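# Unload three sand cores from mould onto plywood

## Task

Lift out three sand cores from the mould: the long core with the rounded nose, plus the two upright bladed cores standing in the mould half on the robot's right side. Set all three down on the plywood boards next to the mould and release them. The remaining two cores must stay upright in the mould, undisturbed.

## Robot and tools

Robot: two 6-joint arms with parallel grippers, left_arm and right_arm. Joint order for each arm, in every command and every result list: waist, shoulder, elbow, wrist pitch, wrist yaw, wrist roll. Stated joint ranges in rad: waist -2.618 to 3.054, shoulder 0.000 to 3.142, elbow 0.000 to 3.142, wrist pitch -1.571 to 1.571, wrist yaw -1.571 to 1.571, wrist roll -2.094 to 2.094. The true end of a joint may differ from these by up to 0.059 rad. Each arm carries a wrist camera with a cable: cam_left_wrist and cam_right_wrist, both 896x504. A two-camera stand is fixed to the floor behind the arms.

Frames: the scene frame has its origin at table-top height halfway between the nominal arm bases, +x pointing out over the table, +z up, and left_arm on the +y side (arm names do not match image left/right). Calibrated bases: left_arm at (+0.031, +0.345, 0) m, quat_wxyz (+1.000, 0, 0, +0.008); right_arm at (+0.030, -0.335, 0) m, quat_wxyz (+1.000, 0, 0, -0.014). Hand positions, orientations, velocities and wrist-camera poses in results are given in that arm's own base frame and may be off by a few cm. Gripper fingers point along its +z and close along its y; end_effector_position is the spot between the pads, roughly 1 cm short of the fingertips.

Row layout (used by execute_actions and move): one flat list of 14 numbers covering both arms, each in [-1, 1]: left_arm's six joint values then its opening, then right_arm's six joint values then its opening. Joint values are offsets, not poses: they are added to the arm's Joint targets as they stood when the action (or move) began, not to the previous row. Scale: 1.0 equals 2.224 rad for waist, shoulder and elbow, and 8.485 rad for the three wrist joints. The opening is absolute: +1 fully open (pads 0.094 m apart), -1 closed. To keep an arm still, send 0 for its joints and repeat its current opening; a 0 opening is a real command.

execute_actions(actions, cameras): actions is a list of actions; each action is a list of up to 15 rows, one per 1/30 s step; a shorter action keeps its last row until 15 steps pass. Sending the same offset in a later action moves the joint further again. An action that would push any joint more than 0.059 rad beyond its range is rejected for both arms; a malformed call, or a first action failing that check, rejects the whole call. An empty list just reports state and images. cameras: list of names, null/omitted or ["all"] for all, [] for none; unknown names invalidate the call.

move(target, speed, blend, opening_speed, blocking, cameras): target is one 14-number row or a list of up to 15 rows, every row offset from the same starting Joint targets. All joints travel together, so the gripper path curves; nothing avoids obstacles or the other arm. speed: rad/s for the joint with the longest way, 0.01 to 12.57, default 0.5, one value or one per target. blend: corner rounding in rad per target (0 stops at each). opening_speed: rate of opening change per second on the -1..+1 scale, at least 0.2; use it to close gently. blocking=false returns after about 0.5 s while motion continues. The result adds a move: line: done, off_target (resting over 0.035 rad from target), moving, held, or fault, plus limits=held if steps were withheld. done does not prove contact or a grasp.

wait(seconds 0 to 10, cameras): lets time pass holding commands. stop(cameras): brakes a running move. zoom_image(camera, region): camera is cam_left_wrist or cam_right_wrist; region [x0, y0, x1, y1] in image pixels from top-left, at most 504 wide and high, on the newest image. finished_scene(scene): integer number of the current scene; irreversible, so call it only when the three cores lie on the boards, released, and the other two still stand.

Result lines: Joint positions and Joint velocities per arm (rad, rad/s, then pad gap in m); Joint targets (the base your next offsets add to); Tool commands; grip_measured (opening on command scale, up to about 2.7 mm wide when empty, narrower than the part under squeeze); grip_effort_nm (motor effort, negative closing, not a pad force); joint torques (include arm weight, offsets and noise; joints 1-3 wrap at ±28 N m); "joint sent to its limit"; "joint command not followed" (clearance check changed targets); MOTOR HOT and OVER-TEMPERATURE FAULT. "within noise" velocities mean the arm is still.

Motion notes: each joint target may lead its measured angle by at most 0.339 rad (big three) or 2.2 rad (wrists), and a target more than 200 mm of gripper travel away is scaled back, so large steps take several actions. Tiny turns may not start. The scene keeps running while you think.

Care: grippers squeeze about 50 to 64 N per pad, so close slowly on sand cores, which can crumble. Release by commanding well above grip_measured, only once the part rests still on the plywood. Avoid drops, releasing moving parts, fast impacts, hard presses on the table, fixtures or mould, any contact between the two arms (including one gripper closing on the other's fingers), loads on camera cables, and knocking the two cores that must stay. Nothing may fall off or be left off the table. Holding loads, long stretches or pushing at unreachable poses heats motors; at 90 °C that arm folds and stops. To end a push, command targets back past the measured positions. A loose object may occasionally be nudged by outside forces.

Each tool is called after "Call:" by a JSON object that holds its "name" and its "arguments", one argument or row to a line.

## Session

Call:
{"name": "execute_actions", "arguments": {
  "actions": []
}}

Scene clock: 0.00 s.
left_arm: end_effector_position=(+0.3491, -0.0518, +0.2089) grip_measured=+1.000 grip_effort_nm=n/a end_effector_quat_wxyz=(+0.533, -0.007, +0.816, -0.226) | right_arm: end_effector_position=(+0.3047, +0.0784, +0.1820) grip_measured=+1.000 grip_effort_nm=n/a end_effector_quat_wxyz=(+0.477, +0.034, +0.863, +0.162)
Joint positions: left_arm=[0.064 1.008 0.577 0.059 0.429 -0.249 0.094] | right_arm=[0.21 0.845 0.563 -0.234 -0.068 0.329 0.094]
Joint velocities: within noise
Joint torques (N m): no reading
Heat: left arm: 31 °C; right arm: 32 °C.
Joint targets: left_arm=[0.064 1.000 0.586 0.062 0.431 -0.247] | right_arm=[0.210 0.838 0.575 -0.230 -0.068 0.327]
Tool commands: left_gripper/opening=+1.0 right_gripper/opening=+1.0

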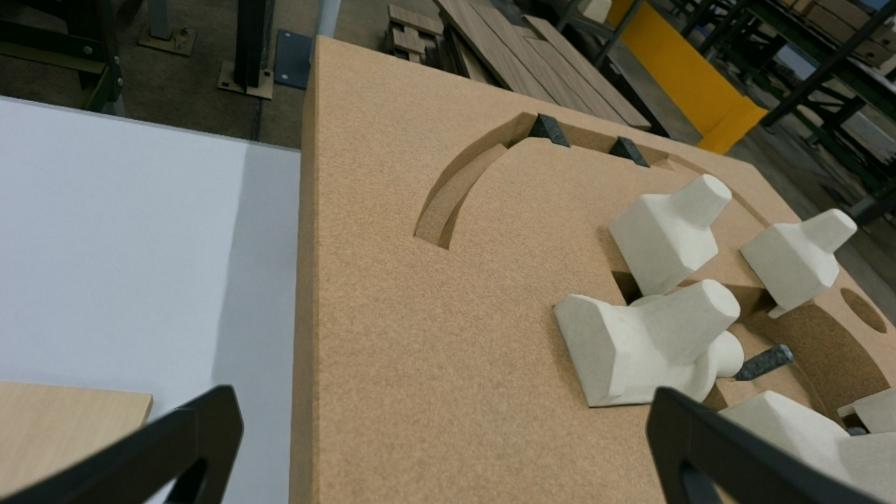

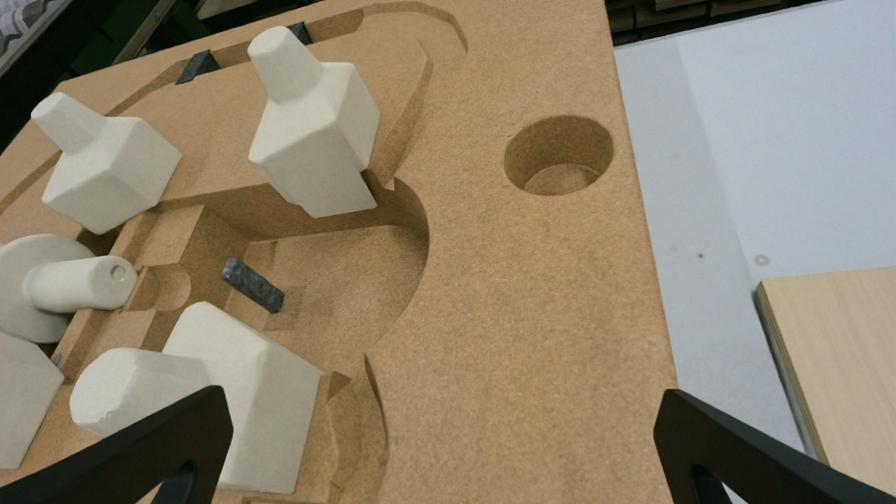

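Call:
{"name": "move", "arguments": {
  "target": [-0.2635,0.4069,0.6601,-0.1169,-0.0508,0.0291,1,0.1452,0.4078,0.5778,-0.1261,0.008,-0.0385,1],
  "speed": 1.0
}}

Scene clock: 11.10 s.
left_arm: end_effector_position=(+0.4444, -0.2572, +0.2858) grip_measured=+1.000 grip_effort_nm=0.027 end_effector_quat_wxyz=(+0.368, +0.238, +0.893, -0.104) | right_arm: end_effector_position=(+0.3390, +0.2008, +0.2273) grip_measured=+1.000 grip_effort_nm=0.027 end_effector_quat_wxyz=(+0.178, -0.254, +0.949, +0.053)
Joint positions: left_arm=[-0.523 1.887 2.027 -0.925 0.009 -0.006 0.094] | right_arm=[0.529 1.738 1.828 -1.287 -0.007 0.007 0.094]
Joint velocities: within noise
Joint torques (N m): left_arm=[0.13 -7.47 7.62 1.72 -0.08 0.01] | right_arm=[0.34 -6.45 7.91 0.58 0.07 -0.1]
Heat: left arm: 32 °C; right arm: 34 °C.
Joint targets: left_arm=[-0.523 1.905 2.054 -0.929 0.000 0.000] | right_arm=[0.532 1.745 1.860 -1.300 0.000 0.000]
move: done

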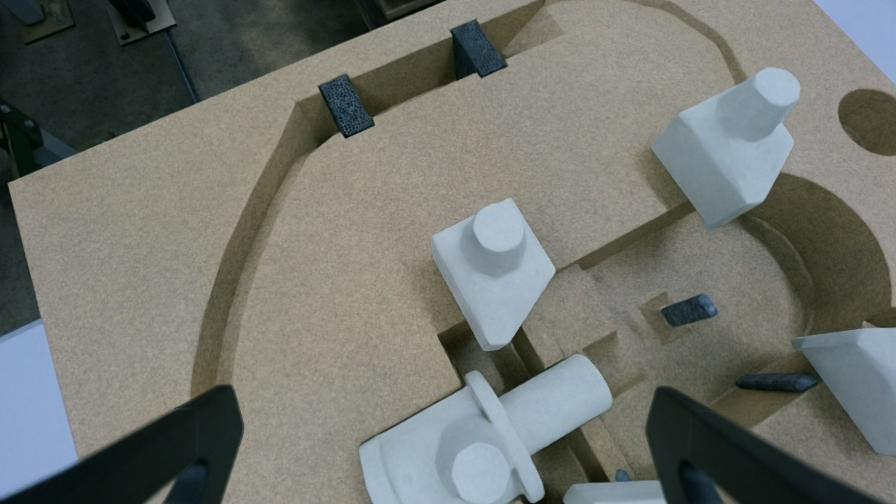

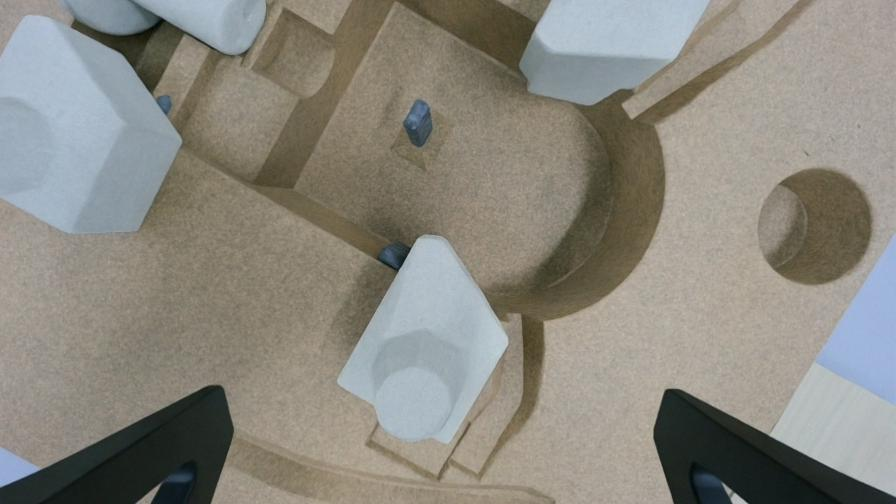

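Call:
{"name": "move", "arguments": {
  "target": [0.0985,0.1237,0.0634,-0.0396,0.0896,0.1411,0.6,0.0094,0.0076,-0.1205,0.0212,0,0,0.5],
  "speed": 0.6
}}

Scene clock: 33.33 s.
left_arm: end_effector_position=(+0.4174, -0.2575, +0.2068) grip_measured=+0.602 grip_effort_nm=-0.051 end_effector_quat_wxyz=(+0.286, +0.668, +0.638, -0.254) | right_arm: end_effector_position=(+0.3308, +0.2032, +0.1595) grip_measured=+0.503 grip_effort_nm=-0.129 end_effector_quat_wxyz=(+0.133, -0.264, +0.954, +0.041)
Joint positions: left_arm=[-0.308 2.158 2.168 -1.256 0.729 1.185 0.075] | right_arm=[0.545 1.754 1.602 -1.139 -0.006 0.006 0.071]
Joint velocities: within noise
Joint torques (N m): left_arm=[0.35 -8.87 7.25 0.9 0.83 0.09] | right_arm=[0.65 -6.63 4.81 0.73 0.06 -0.1]
Heat: left arm: 36 °C; right arm: 34 °C.
Joint targets: left_arm=[-0.303 2.180 2.196 -1.265 0.760 1.198] | right_arm=[0.553 1.762 1.592 -1.121 0.000 0.000]
move: done

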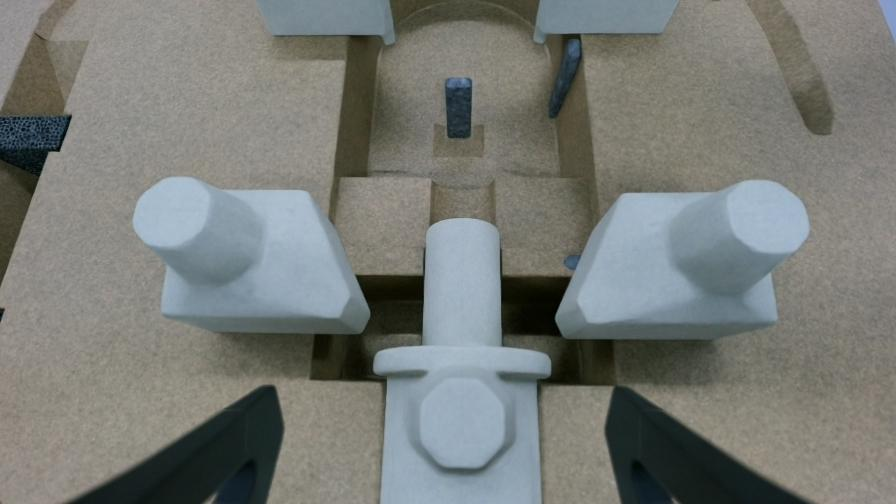

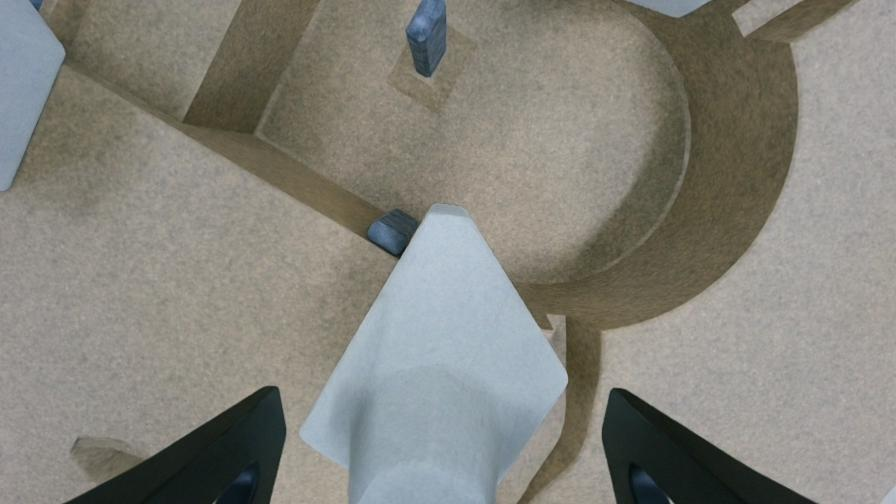

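Call:
{"name": "move", "arguments": {
  "target": [-0.0099,-0.036,-0.1272,0.0277,0,0,0.5,0,0,0,0,0,0,-0.65],
  "speed": 0.25,
  "opening_speed": 1.0
}}

Scene clock: 43.60 s.
left_arm: end_effector_position=(+0.4159, -0.2625, +0.1482) grip_measured=+0.502 grip_effort_nm=-0.061 end_effector_quat_wxyz=(+0.277, +0.670, +0.638, -0.261) | right_arm: end_effector_position=(+0.3293, +0.2065, +0.1596) grip_measured=-0.395 grip_effort_nm=-1.004 end_effector_quat_wxyz=(+0.133, -0.268, +0.953, +0.044)
Joint positions: left_arm=[-0.318 2.147 1.921 -1.041 0.731 1.186 0.071] | right_arm=[0.552 1.754 1.602 -1.137 -0.012 0.006 0.028]
Joint velocities: within noise
Joint torques (N m): left_arm=[-0.66 -14.09 4.3 1.08 0.76 0.08] | right_arm=[0.13 -6.61 4.82 0.71 0.11 -0.11]
Heat: left arm: 36 °C; right arm: 34 °C.
Joint targets: left_arm=[-0.325 2.100 1.913 -1.030 0.760 1.198] | right_arm=[0.553 1.762 1.592 -1.120 0.000 0.000]
move: off_target (left_arm); left_arm: the shoulder is farthest, 0.047 rad from its target

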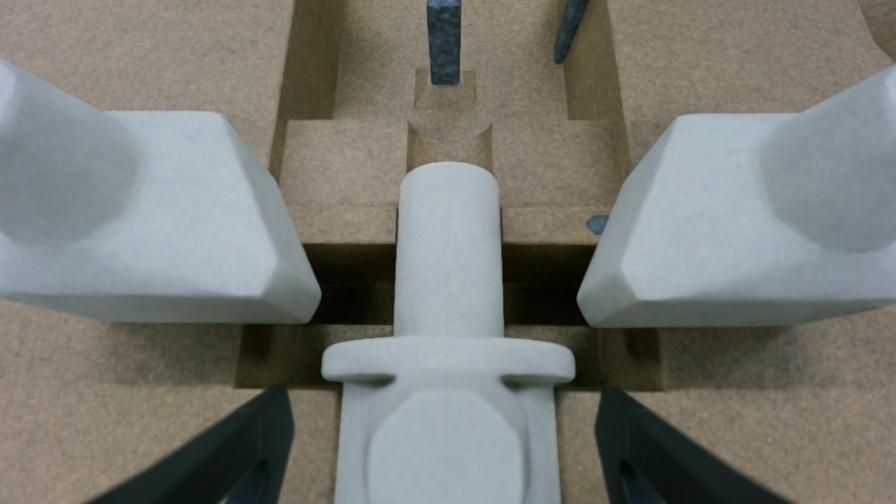

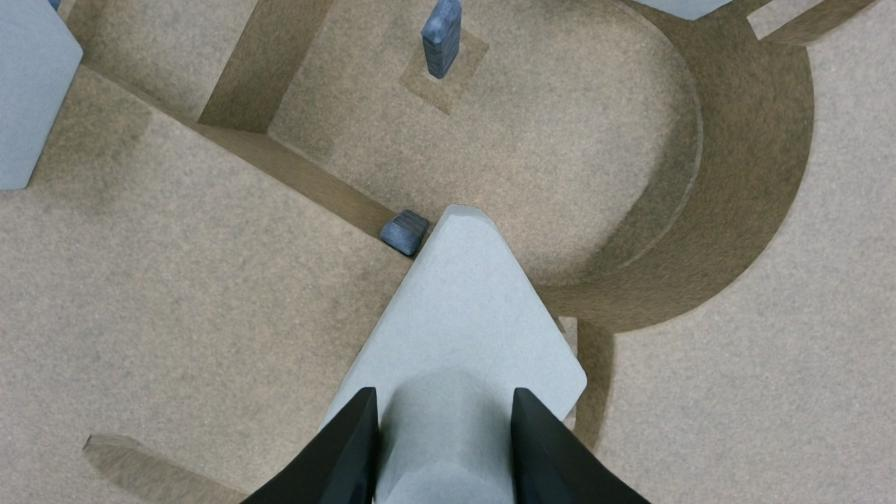

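Call:
{"name": "move", "arguments": {
  "target": [
    [0,0,0,0,0,0,-0.65,0,0.0022,0.0764,-0.014,0,0,-0.65],
    [0,0.0238,0.0634,-0.011,0,0,-0.65,0,0.0198,0.1628,-0.0321,0,0,-0.65],
    [0,0.0418,0.1655,-0.033,0.0047,0,-0.65,-0.3386,0.0198,0.1628,-0.0321,0,0,-0.65],
    [0.0832,-0.0342,0.1241,-0.0401,0.0047,0,-0.65,-0.3948,-0.192,-0.21,0.0443,0,0,-0.65]
  ],
  "speed": [0.25, 0.25, 0.5, 0.5],
  "blend": [0.02, 0.03, 0.05, 0],
  "opening_speed": 1.0
}}

Scene clock: 69.40 s.
left_arm: end_effector_position=(+0.4266, -0.1790, +0.2235) grip_measured=-0.262 grip_effort_nm=-0.999 end_effector_quat_wxyz=(+0.277, +0.609, +0.704, -0.237) | right_arm: end_effector_position=(+0.3241, -0.1057, +0.1522) grip_measured=-0.396 grip_effort_nm=-1.009 end_effector_quat_wxyz=(+0.242, +0.156, +0.957, -0.038)
Joint positions: left_arm=[-0.143 2.107 2.183 -1.386 0.707 1.187 0.035] | right_arm=[-0.318 1.379 1.118 -0.815 0 0.006 0.028]
Joint velocities: within noise
Joint torques (N m): left_arm=[0.29 -16.29 5.14 1.07 1.52 0.07] | right_arm=[-0.58 -8.09 6.35 1.55 -0.01 -0.11]
Heat: left arm: 41 °C; right arm: 35 °C.
Joint targets: left_arm=[-0.140 2.024 2.189 -1.371 0.800 1.198] | right_arm=[-0.325 1.335 1.125 -0.744 0.000 0.000]
move: off_target (left_arm, right_arm); blend cut to 0 rad at target 1; left_arm: the wrist yaw is farthest, 0.093 rad from its target; right_arm: the wrist pitch is farthest, 0.070 rad from its target

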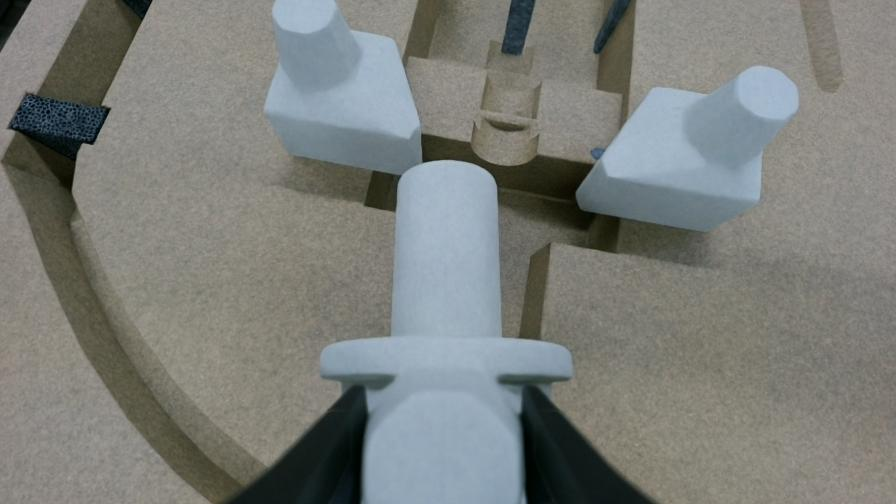

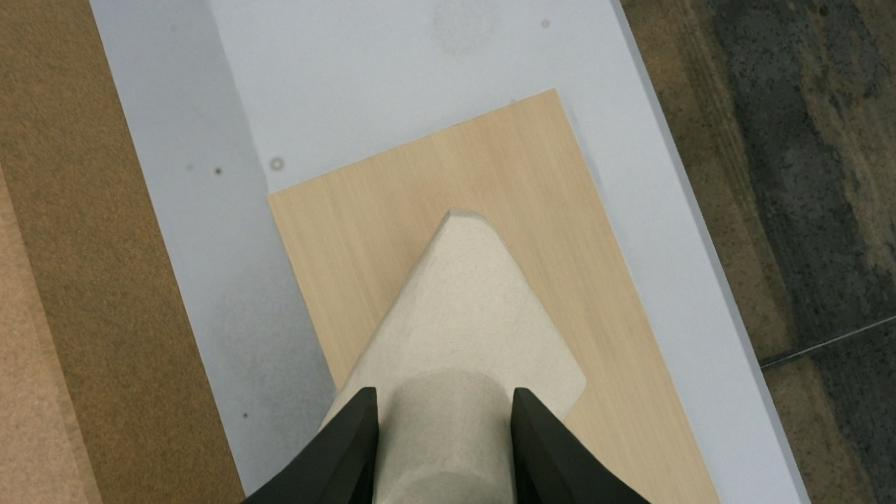

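Call:
{"name": "move", "arguments": {
  "target": [0.4047,-0.2176,-0.2558,0.0084,0,0,-0.65,-0.0162,0.0472,-0.031,0.0185,0,0,-0.65],
  "speed": 0.5
}}

Scene clock: 86.37 s.
left_arm: end_effector_position=(+0.3140, +0.1383, +0.2458) grip_measured=-0.263 grip_effort_nm=-0.994 end_effector_quat_wxyz=(+0.350, +0.241, +0.900, -0.094) | right_arm: end_effector_position=(+0.3378, -0.1234, +0.1230) grip_measured=-0.396 grip_effort_nm=-1.004 end_effector_quat_wxyz=(+0.250, +0.173, +0.952, -0.044)
Joint positions: left_arm=[0.759 1.597 1.614 -1.333 0.706 1.188 0.035] | right_arm=[-0.353 1.447 1.051 -0.661 0 0.006 0.028]
Joint velocities: within noise
Joint torques (N m): left_arm=[0.1 -10.26 5.19 1.26 1.54 0.06] | right_arm=[-0.69 -5.63 6.22 1.59 -0.01 -0.1]
Heat: left arm: 46 °C; right arm: 36 °C.
Joint targets: left_arm=[0.760 1.540 1.620 -1.299 0.800 1.197] | right_arm=[-0.361 1.440 1.056 -0.587 0.000 0.000]
move: off_target (left_arm, right_arm); left_arm: the wrist yaw is farthest, 0.094 rad from its target; right_arm: the wrist pitch is farthest, 0.074 rad from its target

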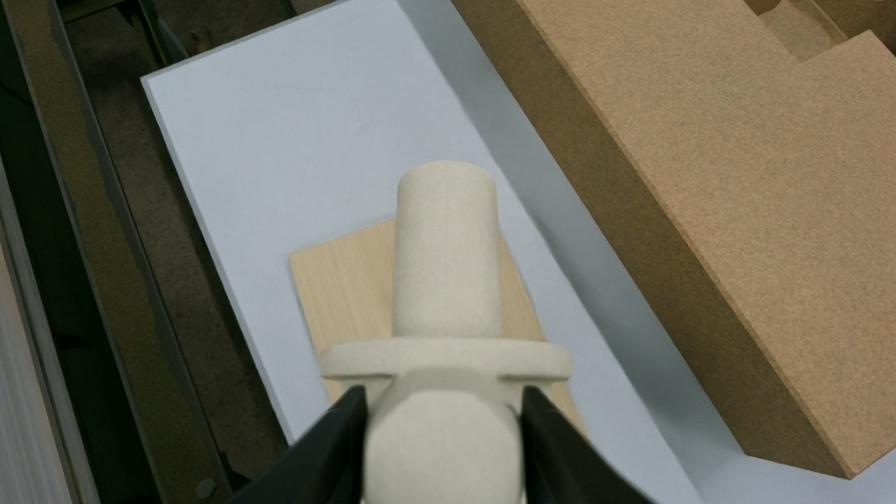

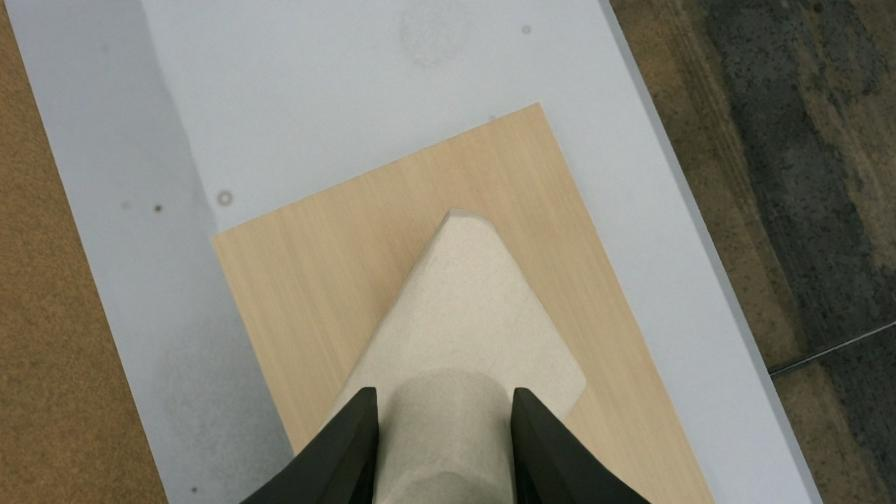

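Call:
{"name": "move", "arguments": {
  "target": [0,-0.009,-0.2383,0.0641,0.0047,0,-0.65,0,0,-0.009,0.0024,0,0,-0.65],
  "speed": 0.35
}}

Scene clock: 96.83 s.
left_arm: end_effector_position=(+0.3157, +0.1341, +0.1210) grip_measured=-0.263 grip_effort_nm=-0.999 end_effector_quat_wxyz=(+0.366, +0.244, +0.893, -0.095) | right_arm: end_effector_position=(+0.3372, -0.1232, +0.1183) grip_measured=-0.396 grip_effort_nm=-1.009 end_effector_quat_wxyz=(+0.250, +0.173, +0.952, -0.044)
Joint positions: left_arm=[0.759 1.581 1.079 -0.795 0.736 1.188 0.035] | right_arm=[-0.353 1.447 1.032 -0.641 0 0.006 0.028]
Joint velocities: within noise
Joint torques (N m): left_arm=[0.1 -10.36 5.63 1.37 1.64 0.07] | right_arm=[-0.68 -5.61 6.13 1.6 -0.01 -0.11]
Heat: left arm: 42 °C; right arm: 37 °C.
Joint targets: left_arm=[0.760 1.520 1.089 -0.756 0.840 1.197] | right_arm=[-0.361 1.440 1.036 -0.567 0.000 0.000]
move: off_target (left_arm, right_arm); left_arm: the wrist yaw is farthest, 0.103 rad from its target; right_arm: the wrist pitch is farthest, 0.074 rad from its target

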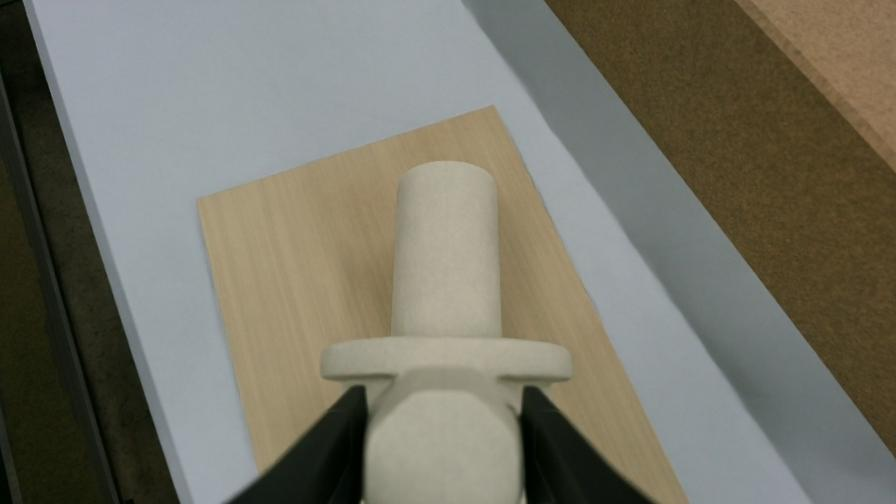

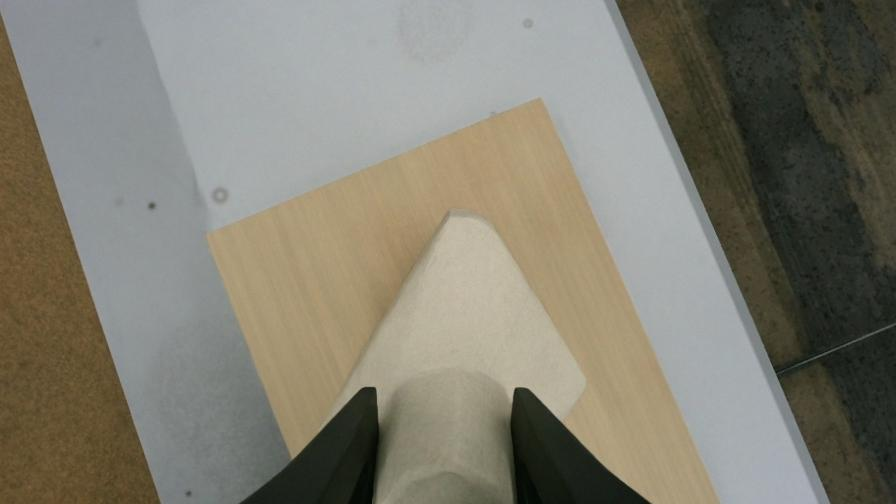

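Call:
{"name": "move", "arguments": {
  "target": [0,0,-0.0126,0.0033,0,0,-0.65,0,0,-0.0072,0.0019,0,0,-0.65],
  "speed": 0.1,
  "cameras": []
}}

Call:
{"name": "move", "arguments": {
  "target": [0,0,-0.0081,0.0021,0,0,-0.65,0,0,-0.0072,0.0019,0,0,-0.65],
  "speed": 0.1,
  "cameras": ["cam_right_wrist"]
}}

Scene clock: 101.27 s.
left_arm: end_effector_position=(+0.3150, +0.1332, +0.1160) grip_measured=-0.263 grip_effort_nm=-0.999 end_effector_quat_wxyz=(+0.368, +0.245, +0.892, -0.094) | right_arm: end_effector_position=(+0.3382, -0.1236, +0.1161) grip_measured=-0.396 grip_effort_nm=-1.004 end_effector_quat_wxyz=(+0.254, +0.172, +0.951, -0.045)
Joint positions: left_arm=[0.759 1.579 1.054 -0.767 0.738 1.188 0.035] | right_arm=[-0.353 1.447 1.019 -0.621 0 0.006 0.028]
Joint velocities: within noise
Joint torques (N m): left_arm=[0.13 -10.17 5.33 1.37 1.65 0.05] | right_arm=[-0.69 -5.59 5.85 1.56 -0.01 -0.11]
Heat: left arm: 42 °C; right arm: 37 °C.
Joint targets: left_arm=[0.760 1.520 1.062 -0.727 0.840 1.197] | right_arm=[-0.361 1.440 1.020 -0.551 0.000 0.000]
move: off_target (left_arm, right_arm); left_arm: the wrist yaw is farthest, 0.102 rad from its target; right_arm: the wrist pitch is farthest, 0.070 rad from its target
No camera images: "cameras" was empty.

Scene clock: 102.07 s.
left_arm: end_effector_position=(+0.3144, +0.1320, +0.1125) grip_measured=-0.263 grip_effort_nm=-0.999 end_effector_quat_wxyz=(+0.369, +0.245, +0.891, -0.094) | right_arm: end_effector_position=(+0.3402, -0.1243, +0.1149) grip_measured=-0.396 grip_effort_nm=-1.004 end_effector_quat_wxyz=(+0.260, +0.172, +0.949, -0.046)
Joint positions: left_arm=[0.759 1.579 1.038 -0.751 0.741 1.188 0.035] | right_arm=[-0.353 1.447 1.008 -0.598 0 0.006 0.028]
Joint velocities: within noise
Joint torques (N m): left_arm=[0.03 -10.14 5.14 1.37 1.61 0.06] | right_arm=[-0.68 -5.6 5.5 1.5 -0.01 -0.09]
Heat: left arm: 42 °C; right arm: 37 °C.
Joint targets: left_arm=[0.760 1.520 1.044 -0.710 0.840 1.198] | right_arm=[-0.361 1.440 1.004 -0.535 0.000 0.000]
move: off_target (left_arm, right_arm); left_arm: the wrist yaw is farthest, 0.099 rad from its target; right_arm: the wrist pitch is farthest, 0.063 rad from its target
Images, in order (width x height): cam_right_wrist 896x504.

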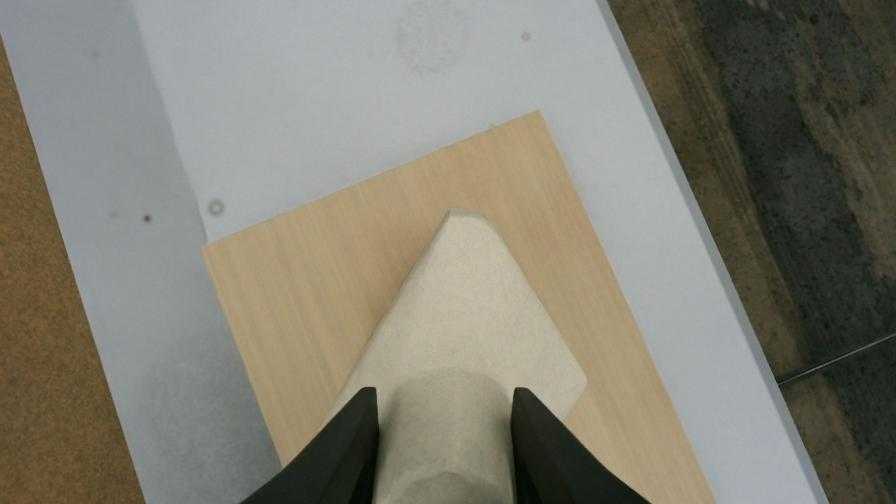

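Call:
{"name": "move", "arguments": {
  "target": [0,0,-0.009,0.0024,0,0,-0.65,0,0,0,0,0,0,0.2],
  "speed": 0.1,
  "opening_speed": 0.6
}}

Scene clock: 105.97 s.
left_arm: end_effector_position=(+0.3145, +0.1307, +0.1121) grip_measured=-0.263 grip_effort_nm=-0.994 end_effector_quat_wxyz=(+0.375, +0.248, +0.889, -0.091) | right_arm: end_effector_position=(+0.3481, -0.1265, +0.1199) grip_measured=+0.197 grip_effort_nm=0.183 end_effector_quat_wxyz=(+0.278, +0.170, +0.944, -0.047)
Joint positions: left_arm=[0.759 1.57 1.021 -0.73 0.748 1.188 0.035] | right_arm=[-0.353 1.447 1.008 -0.559 -0.004 0.005 0.056]
Joint velocities: within noise
Joint torques (N m): left_arm=[0.08 -9.39 5.03 1.4 1.51 0.04] | right_arm=[-0.69 -5.63 5.57 1.2 0.02 -0.1]
Heat: left arm: 42 °C; right arm: 37 °C.
Joint targets: left_arm=[0.760 1.520 1.024 -0.689 0.840 1.198] | right_arm=[-0.361 1.440 1.004 -0.535 0.000 0.000]
move: off_target (left_arm); left_arm: the wrist yaw is farthest, 0.092 rad from its target

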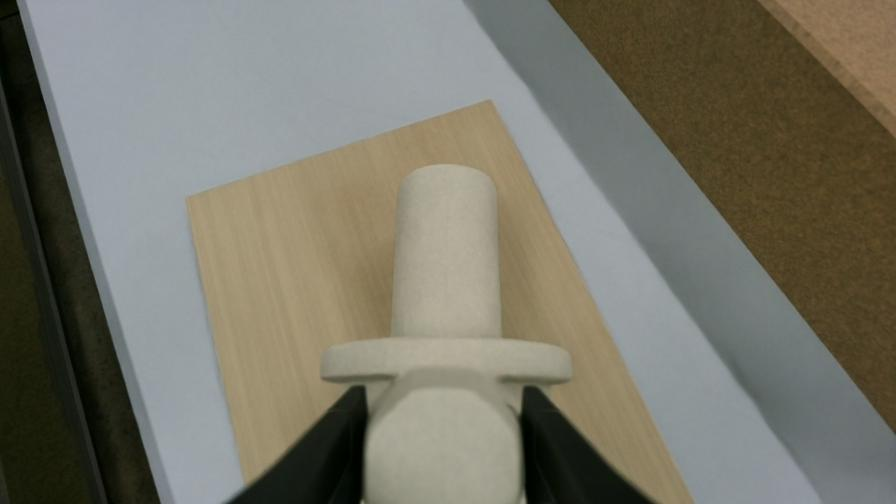

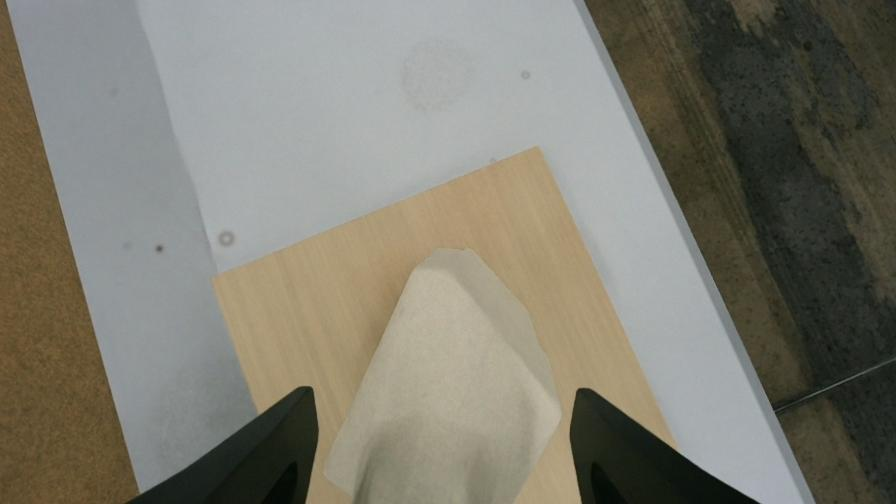

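Call:
{"name": "move", "arguments": {
  "target": [
    [0,0,0,0,0,0,0.4,0,0,0.0899,-0.0236,0,0,0.6],
    [0,0,0.08,-0.021,0,0,0.4,0,0,0.2923,-0.0707,0,0,0.6],
    [0,0,0.16,-0.042,0,0,0.4,0.3318,0.2923,0.5432,-0.0548,0,0,0.6]
  ],
  "speed": [0.25, 0.5, 0.8],
  "blend": [0.02, 0.1, 0],
  "opening_speed": 0.8
}}

Scene clock: 121.23 s.
left_arm: end_effector_position=(+0.3290, +0.1339, +0.2112) grip_measured=+0.398 grip_effort_nm=0.125 end_effector_quat_wxyz=(+0.408, +0.258, +0.871, -0.089) | right_arm: end_effector_position=(+0.5006, +0.2026, +0.2296) grip_measured=+0.597 grip_effort_nm=0.183 end_effector_quat_wxyz=(+0.311, -0.178, +0.932, +0.063)
Joint positions: left_arm=[0.759 1.547 1.355 -1.037 0.809 1.188 0.066] | right_arm=[0.381 2.09 2.181 -1.017 -0.004 0.004 0.075]
Joint velocities: within noise
Joint torques (N m): left_arm=[0.06 -7.73 7.08 0.95 0.83 0.07] | right_arm=[-0.31 -9.98 8.18 1.21 0.03 -0.09]
Heat: left arm: 40 °C; right arm: 36 °C.
Joint targets: left_arm=[0.760 1.520 1.379 -1.045 0.840 1.198] | right_arm=[0.377 2.090 2.213 -1.000 0.000 0.000]
move: done; blend cut to 0 rad at target 1

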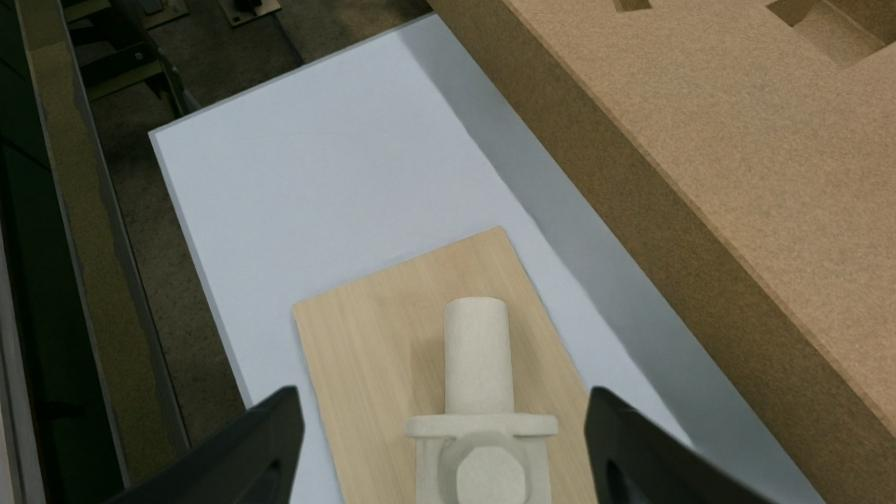

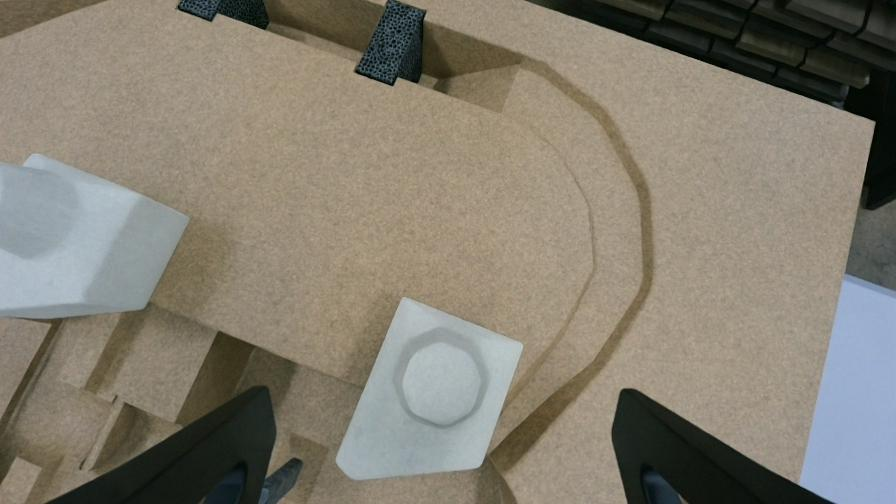

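Call:
{"name": "move", "arguments": {
  "target": [0,0,0,0,0,0,0.4,0,-0.0157,-0.161,0.0368,0,0,0.6],
  "speed": 0.3,
  "cameras": ["cam_right_wrist"]
}}

Scene clock: 128.33 s.
left_arm: end_effector_position=(+0.3289, +0.1338, +0.2111) grip_measured=+0.398 grip_effort_nm=0.129 end_effector_quat_wxyz=(+0.408, +0.258, +0.871, -0.089) | right_arm: end_effector_position=(+0.5108, +0.2067, +0.1486) grip_measured=+0.597 grip_effort_nm=0.178 end_effector_quat_wxyz=(+0.304, -0.179, +0.934, +0.061)
Joint positions: left_arm=[0.759 1.547 1.355 -1.038 0.809 1.188 0.066] | right_arm=[0.381 2.09 1.862 -0.711 -0.004 0.004 0.075]
Joint velocities: within noise
Joint torques (N m): left_arm=[0.06 -7.68 7.16 0.95 0.83 0.06] | right_arm=[-0.38 -13.12 5.42 1.25 0.03 -0.1]
Heat: left arm: 39 °C; right arm: 38 °C.
Joint targets: left_arm=[0.760 1.520 1.379 -1.045 0.840 1.198] | right_arm=[0.377 2.055 1.854 -0.688 0.000 0.000]
move: done
Images, in order (width x height): cam_right_wrist 896x504.

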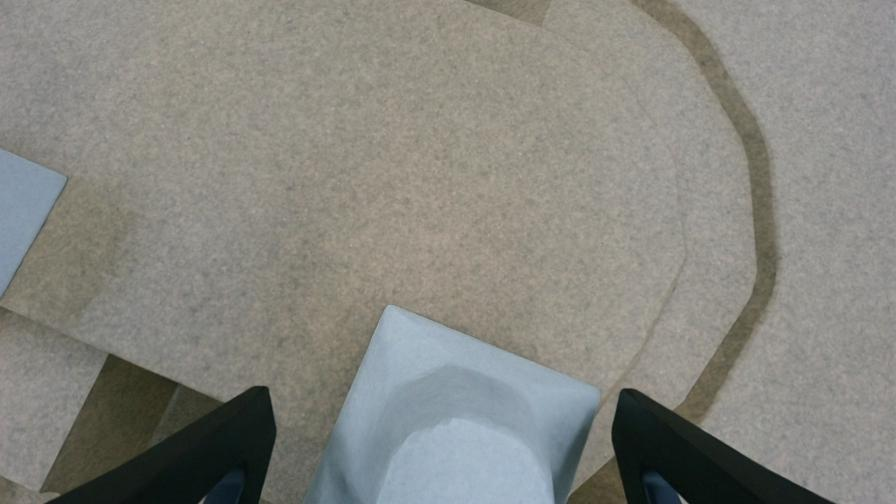

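Call:
{"name": "move", "arguments": {
  "target": [0,0,0,0,0,0,0.4,-0.0038,-0.009,0,0,0,0,0.5],
  "speed": 0.2,
  "cameras": ["cam_right_wrist"]
}}

Scene clock: 133.50 s.
left_arm: end_effector_position=(+0.3289, +0.1338, +0.2111) grip_measured=+0.398 grip_effort_nm=0.120 end_effector_quat_wxyz=(+0.408, +0.258, +0.871, -0.089) | right_arm: end_effector_position=(+0.5119, +0.2039, +0.1556) grip_measured=+0.503 grip_effort_nm=-0.129 end_effector_quat_wxyz=(+0.311, -0.176, +0.932, +0.062)
Joint positions: left_arm=[0.759 1.547 1.355 -1.038 0.809 1.188 0.066] | right_arm=[0.376 2.077 1.862 -0.709 -0.004 0.004 0.071]
Joint velocities: within noise
Joint torques (N m): left_arm=[0.13 -7.66 7.12 0.94 0.85 0.04] | right_arm=[-0.8 -13.64 5.3 1.26 0.01 -0.09]
Heat: left arm: 38 °C; right arm: 42 °C.
Joint targets: left_arm=[0.760 1.520 1.379 -1.046 0.840 1.198] | right_arm=[0.369 2.035 1.854 -0.688 0.000 0.000]
move: off_target (right_arm); right_arm: the shoulder is farthest, 0.042 rad from its target
Images, in order (width x height): cam_right_wrist 896x504.

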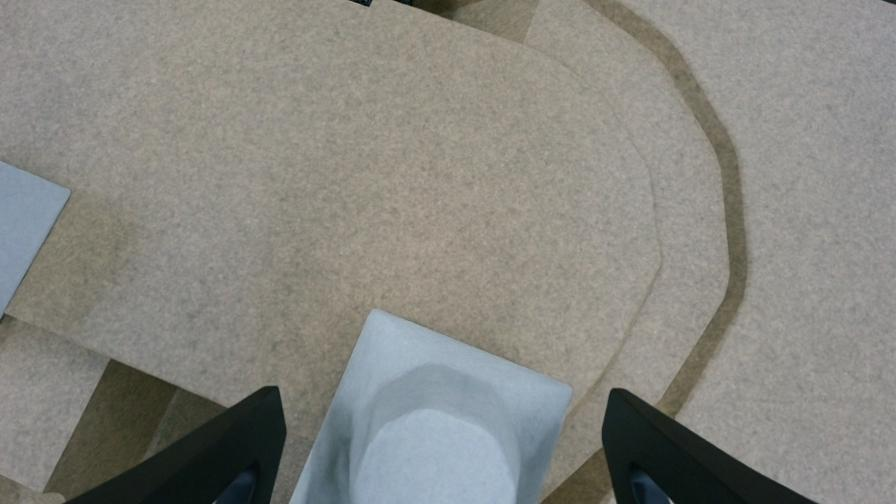

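Call:
{"name": "move", "arguments": {
  "target": [
    [0,0,0,0,0,0,0.4,0,0,0,0,0,0,-0.65],
    [0,0,0,0,0,0,0.4,0,0.0256,0.094,-0.0192,0,0,-0.65],
    [0,0,0,0,0,0,0.4,0,0.0423,0.1754,-0.0361,0,0,-0.65],
    [0,0,0,0,0,0,0.4,-0.0985,-0.1956,-0.0468,-0.0391,0,0,-0.65],
    [0,0,0,0,0,0,0.4,-0.3894,-0.344,-0.1817,-0.0627,0,0,-0.65]
  ],
  "speed": [0.25, 0.25, 0.25, 0.5, 0.6],
  "blend": [0, 0.03, 0.05, 0.1, 0],
  "opening_speed": 0.8
}}

Scene clock: 154.20 s.
left_arm: end_effector_position=(+0.3289, +0.1338, +0.2111) grip_measured=+0.398 grip_effort_nm=0.120 end_effector_quat_wxyz=(+0.408, +0.258, +0.871, -0.089) | right_arm: end_effector_position=(+0.2625, -0.1410, +0.2471) grip_measured=-0.259 grip_effort_nm=-1.009 end_effector_quat_wxyz=(+0.231, +0.238, +0.941, -0.060)
Joint positions: left_arm=[0.759 1.547 1.355 -1.038 0.809 1.188 0.066] | right_arm=[-0.493 1.298 1.45 -1.241 0.005 0.001 0.035]
Joint velocities: within noise
Joint torques (N m): left_arm=[0.12 -7.62 7.06 0.95 0.81 0.04] | right_arm=[-0.28 -5.71 5.34 1.05 -0.05 -0.05]
Heat: left arm: 37 °C; right arm: 50 °C.
Joint targets: left_arm=[0.760 1.520 1.379 -1.046 0.840 1.198] | right_arm=[-0.497 1.270 1.450 -1.220 0.000 0.000]
move: done

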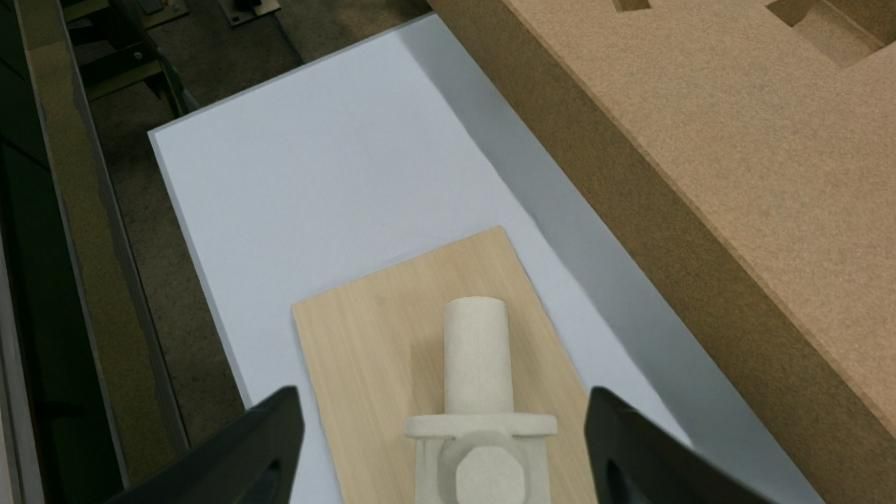

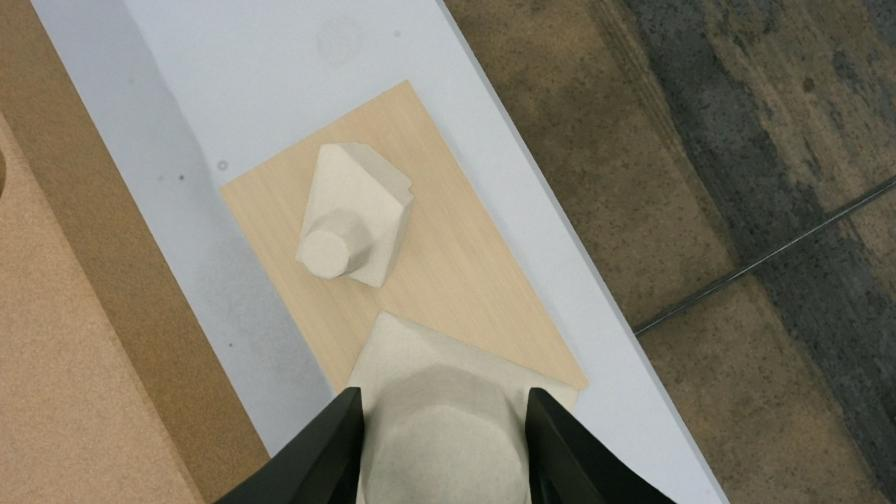

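Call:
{"name": "move", "arguments": {
  "target": [0,0,0,0,0,0,0.4,0,-0.0315,-0.2347,0.0542,0,0,-0.65],
  "speed": 0.4,
  "cameras": ["cam_right_wrist"]
}}

Call:
{"name": "move", "arguments": {
  "target": [0,0,0,0,0,0,0.4,0,0,-0.018,0.0047,0,0,-0.65],
  "speed": 0.12,
  "cameras": ["cam_right_wrist"]
}}

Scene clock: 162.27 s.
left_arm: end_effector_position=(+0.3289, +0.1338, +0.2111) grip_measured=+0.398 grip_effort_nm=0.125 end_effector_quat_wxyz=(+0.408, +0.258, +0.871, -0.089) | right_arm: end_effector_position=(+0.2587, -0.1389, +0.1251) grip_measured=-0.259 grip_effort_nm=-1.004 end_effector_quat_wxyz=(+0.218, +0.239, +0.945, -0.057)
Joint positions: left_arm=[0.759 1.547 1.355 -1.038 0.809 1.188 0.066] | right_arm=[-0.493 1.232 0.924 -0.809 0.004 0.001 0.035]
Joint velocities: within noise
Joint torques (N m): left_arm=[0.01 -7.73 7.08 0.95 0.85 0.04] | right_arm=[-0.35 -5.91 6.12 1.26 -0.05 -0.06]
Heat: left arm: 37 °C; right arm: 44 °C.
Joint targets: left_arm=[0.760 1.520 1.379 -1.046 0.840 1.198] | right_arm=[-0.497 1.200 0.928 -0.760 0.000 0.000]
move: off_target (right_arm); right_arm: the wrist pitch is farthest, 0.049 rad from its target
Images, in order (width x height): cam_right_wrist 896x504.

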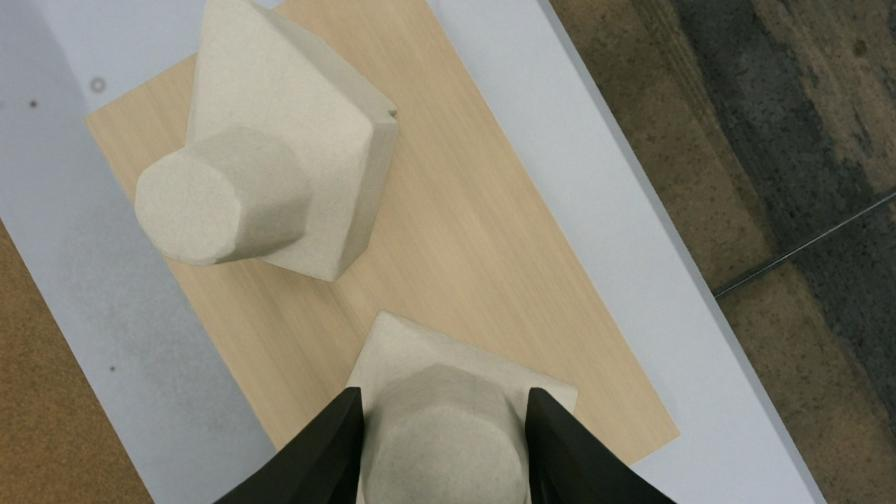

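Scene clock: 163.27 s.
left_arm: end_effector_position=(+0.3289, +0.1338, +0.2111) grip_measured=+0.398 grip_effort_nm=0.125 end_effector_quat_wxyz=(+0.408, +0.258, +0.871, -0.089) | right_arm: end_effector_position=(+0.2585, -0.1387, +0.1160) grip_measured=-0.259 grip_effort_nm=-1.004 end_effector_quat_wxyz=(+0.219, +0.239, +0.944, -0.057)
Joint positions: left_arm=[0.759 1.547 1.355 -1.038 0.809 1.188 0.066] | right_arm=[-0.493 1.232 0.887 -0.77 0.004 0.001 0.035]
Joint velocities: within noise
Joint torques (N m): left_arm=[0.12 -7.68 7.13 0.93 0.84 0.06] | right_arm=[-0.32 -5.91 5.87 1.29 -0.05 -0.06]
Heat: left arm: 37 °C; right arm: 44 °C.
Joint targets: left_arm=[0.760 1.520 1.379 -1.046 0.840 1.198] | right_arm=[-0.497 1.200 0.888 -0.720 0.000 0.000]
move: off_target (right_arm); right_arm: the wrist pitch is farthest, 0.049 rad from its target
Images, in order (width x height): cam_right_wrist 896x504.

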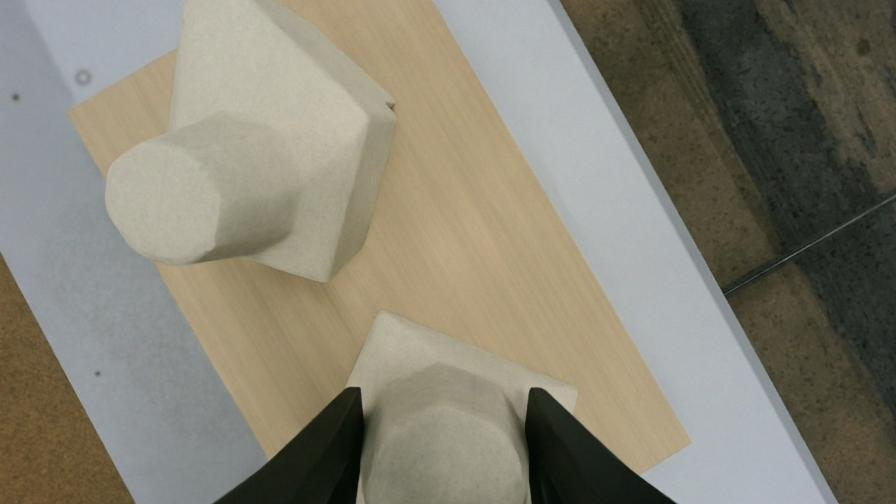

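Call:
{"name": "move", "arguments": {
  "target": [0,0,0,0,0,0,0.4,0,0,-0.0144,0.0038,0,0,-0.65],
  "speed": 0.1,
  "cameras": ["cam_right_wrist"]
}}

Scene clock: 172.67 s.
left_arm: end_effector_position=(+0.3289, +0.1338, +0.2111) grip_measured=+0.398 grip_effort_nm=0.129 end_effector_quat_wxyz=(+0.408, +0.258, +0.871, -0.089) | right_arm: end_effector_position=(+0.2577, -0.1383, +0.1082) grip_measured=-0.259 grip_effort_nm=-1.004 end_effector_quat_wxyz=(+0.219, +0.239, +0.944, -0.057)
Joint positions: left_arm=[0.759 1.547 1.355 -1.038 0.809 1.188 0.066] | right_arm=[-0.493 1.232 0.855 -0.738 0.004 0.001 0.035]
Joint velocities: within noise
Joint torques (N m): left_arm=[0.08 -7.73 7.02 0.95 0.83 0.06] | right_arm=[-0.36 -5.89 5.82 1.32 -0.05 -0.05]
Heat: left arm: 37 °C; right arm: 40 °C.
Joint targets: left_arm=[0.760 1.520 1.379 -1.046 0.840 1.198] | right_arm=[-0.497 1.200 0.856 -0.688 0.000 0.000]
move: off_target (right_arm); right_arm: the wrist pitch is farthest, 0.050 rad from its target
Images, in order (width x height): cam_right_wrist 896x504.

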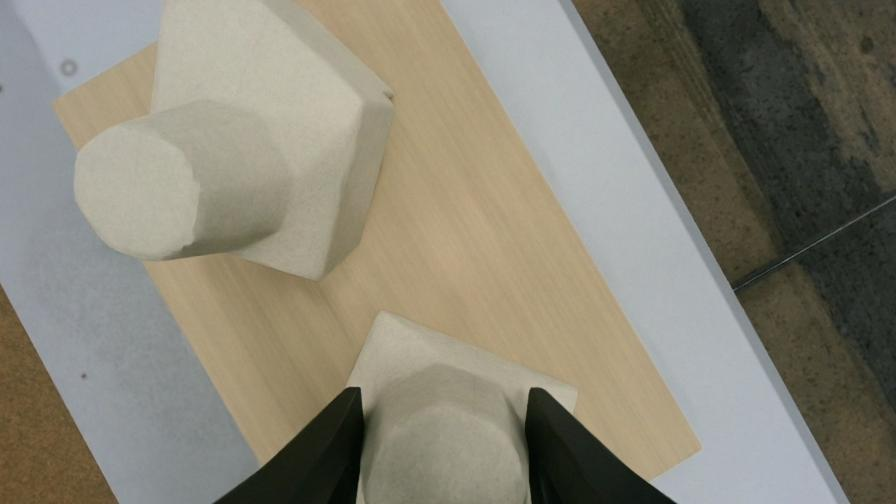

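Call:
{"name": "move", "arguments": {
  "target": [0,0,0,0,0,0,0.4,0,0.027,0.018,0.0024,0,0,-0.65],
  "speed": 0.1,
  "cameras": ["cam_right_wrist"]
}}

Scene clock: 190.27 s.
left_arm: end_effector_position=(+0.3289, +0.1338, +0.2111) grip_measured=+0.398 grip_effort_nm=0.120 end_effector_quat_wxyz=(+0.408, +0.258, +0.871, -0.089) | right_arm: end_effector_position=(+0.2615, -0.1403, +0.1016) grip_measured=-0.259 grip_effort_nm=-1.004 end_effector_quat_wxyz=(+0.214, +0.239, +0.946, -0.056)
Joint positions: left_arm=[0.759 1.547 1.355 -1.038 0.809 1.188 0.066] | right_arm=[-0.493 1.264 0.855 -0.717 0.004 0.001 0.035]
Joint velocities: within noise
Joint torques (N m): left_arm=[0.13 -7.75 7.06 0.94 0.81 0.03] | right_arm=[-0.35 -3.78 8.99 1.28 -0.04 -0.06]
Heat: left arm: 37 °C; right arm: 37 °C.
Joint targets: left_arm=[0.760 1.520 1.379 -1.046 0.840 1.198] | right_arm=[-0.497 1.260 0.896 -0.667 0.000 0.000]
move: off_target (right_arm); right_arm: the wrist pitch is farthest, 0.049 rad from its target
Images, in order (width x height): cam_right_wrist 896x504.

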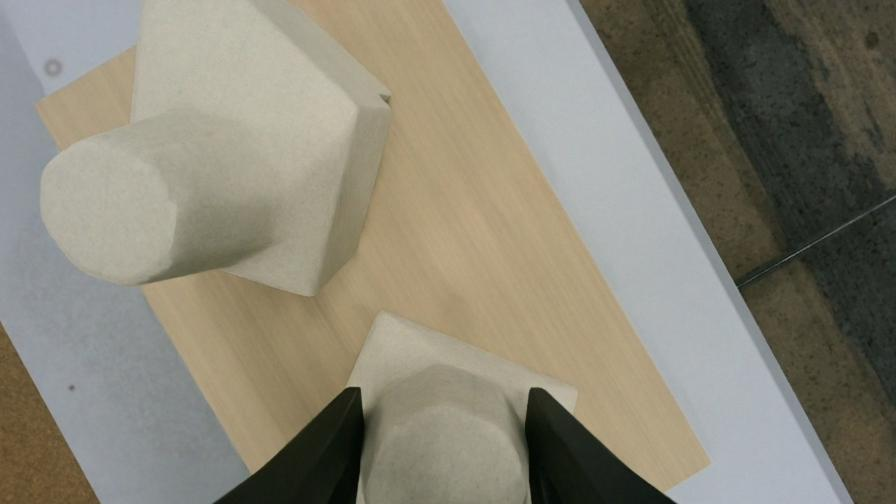

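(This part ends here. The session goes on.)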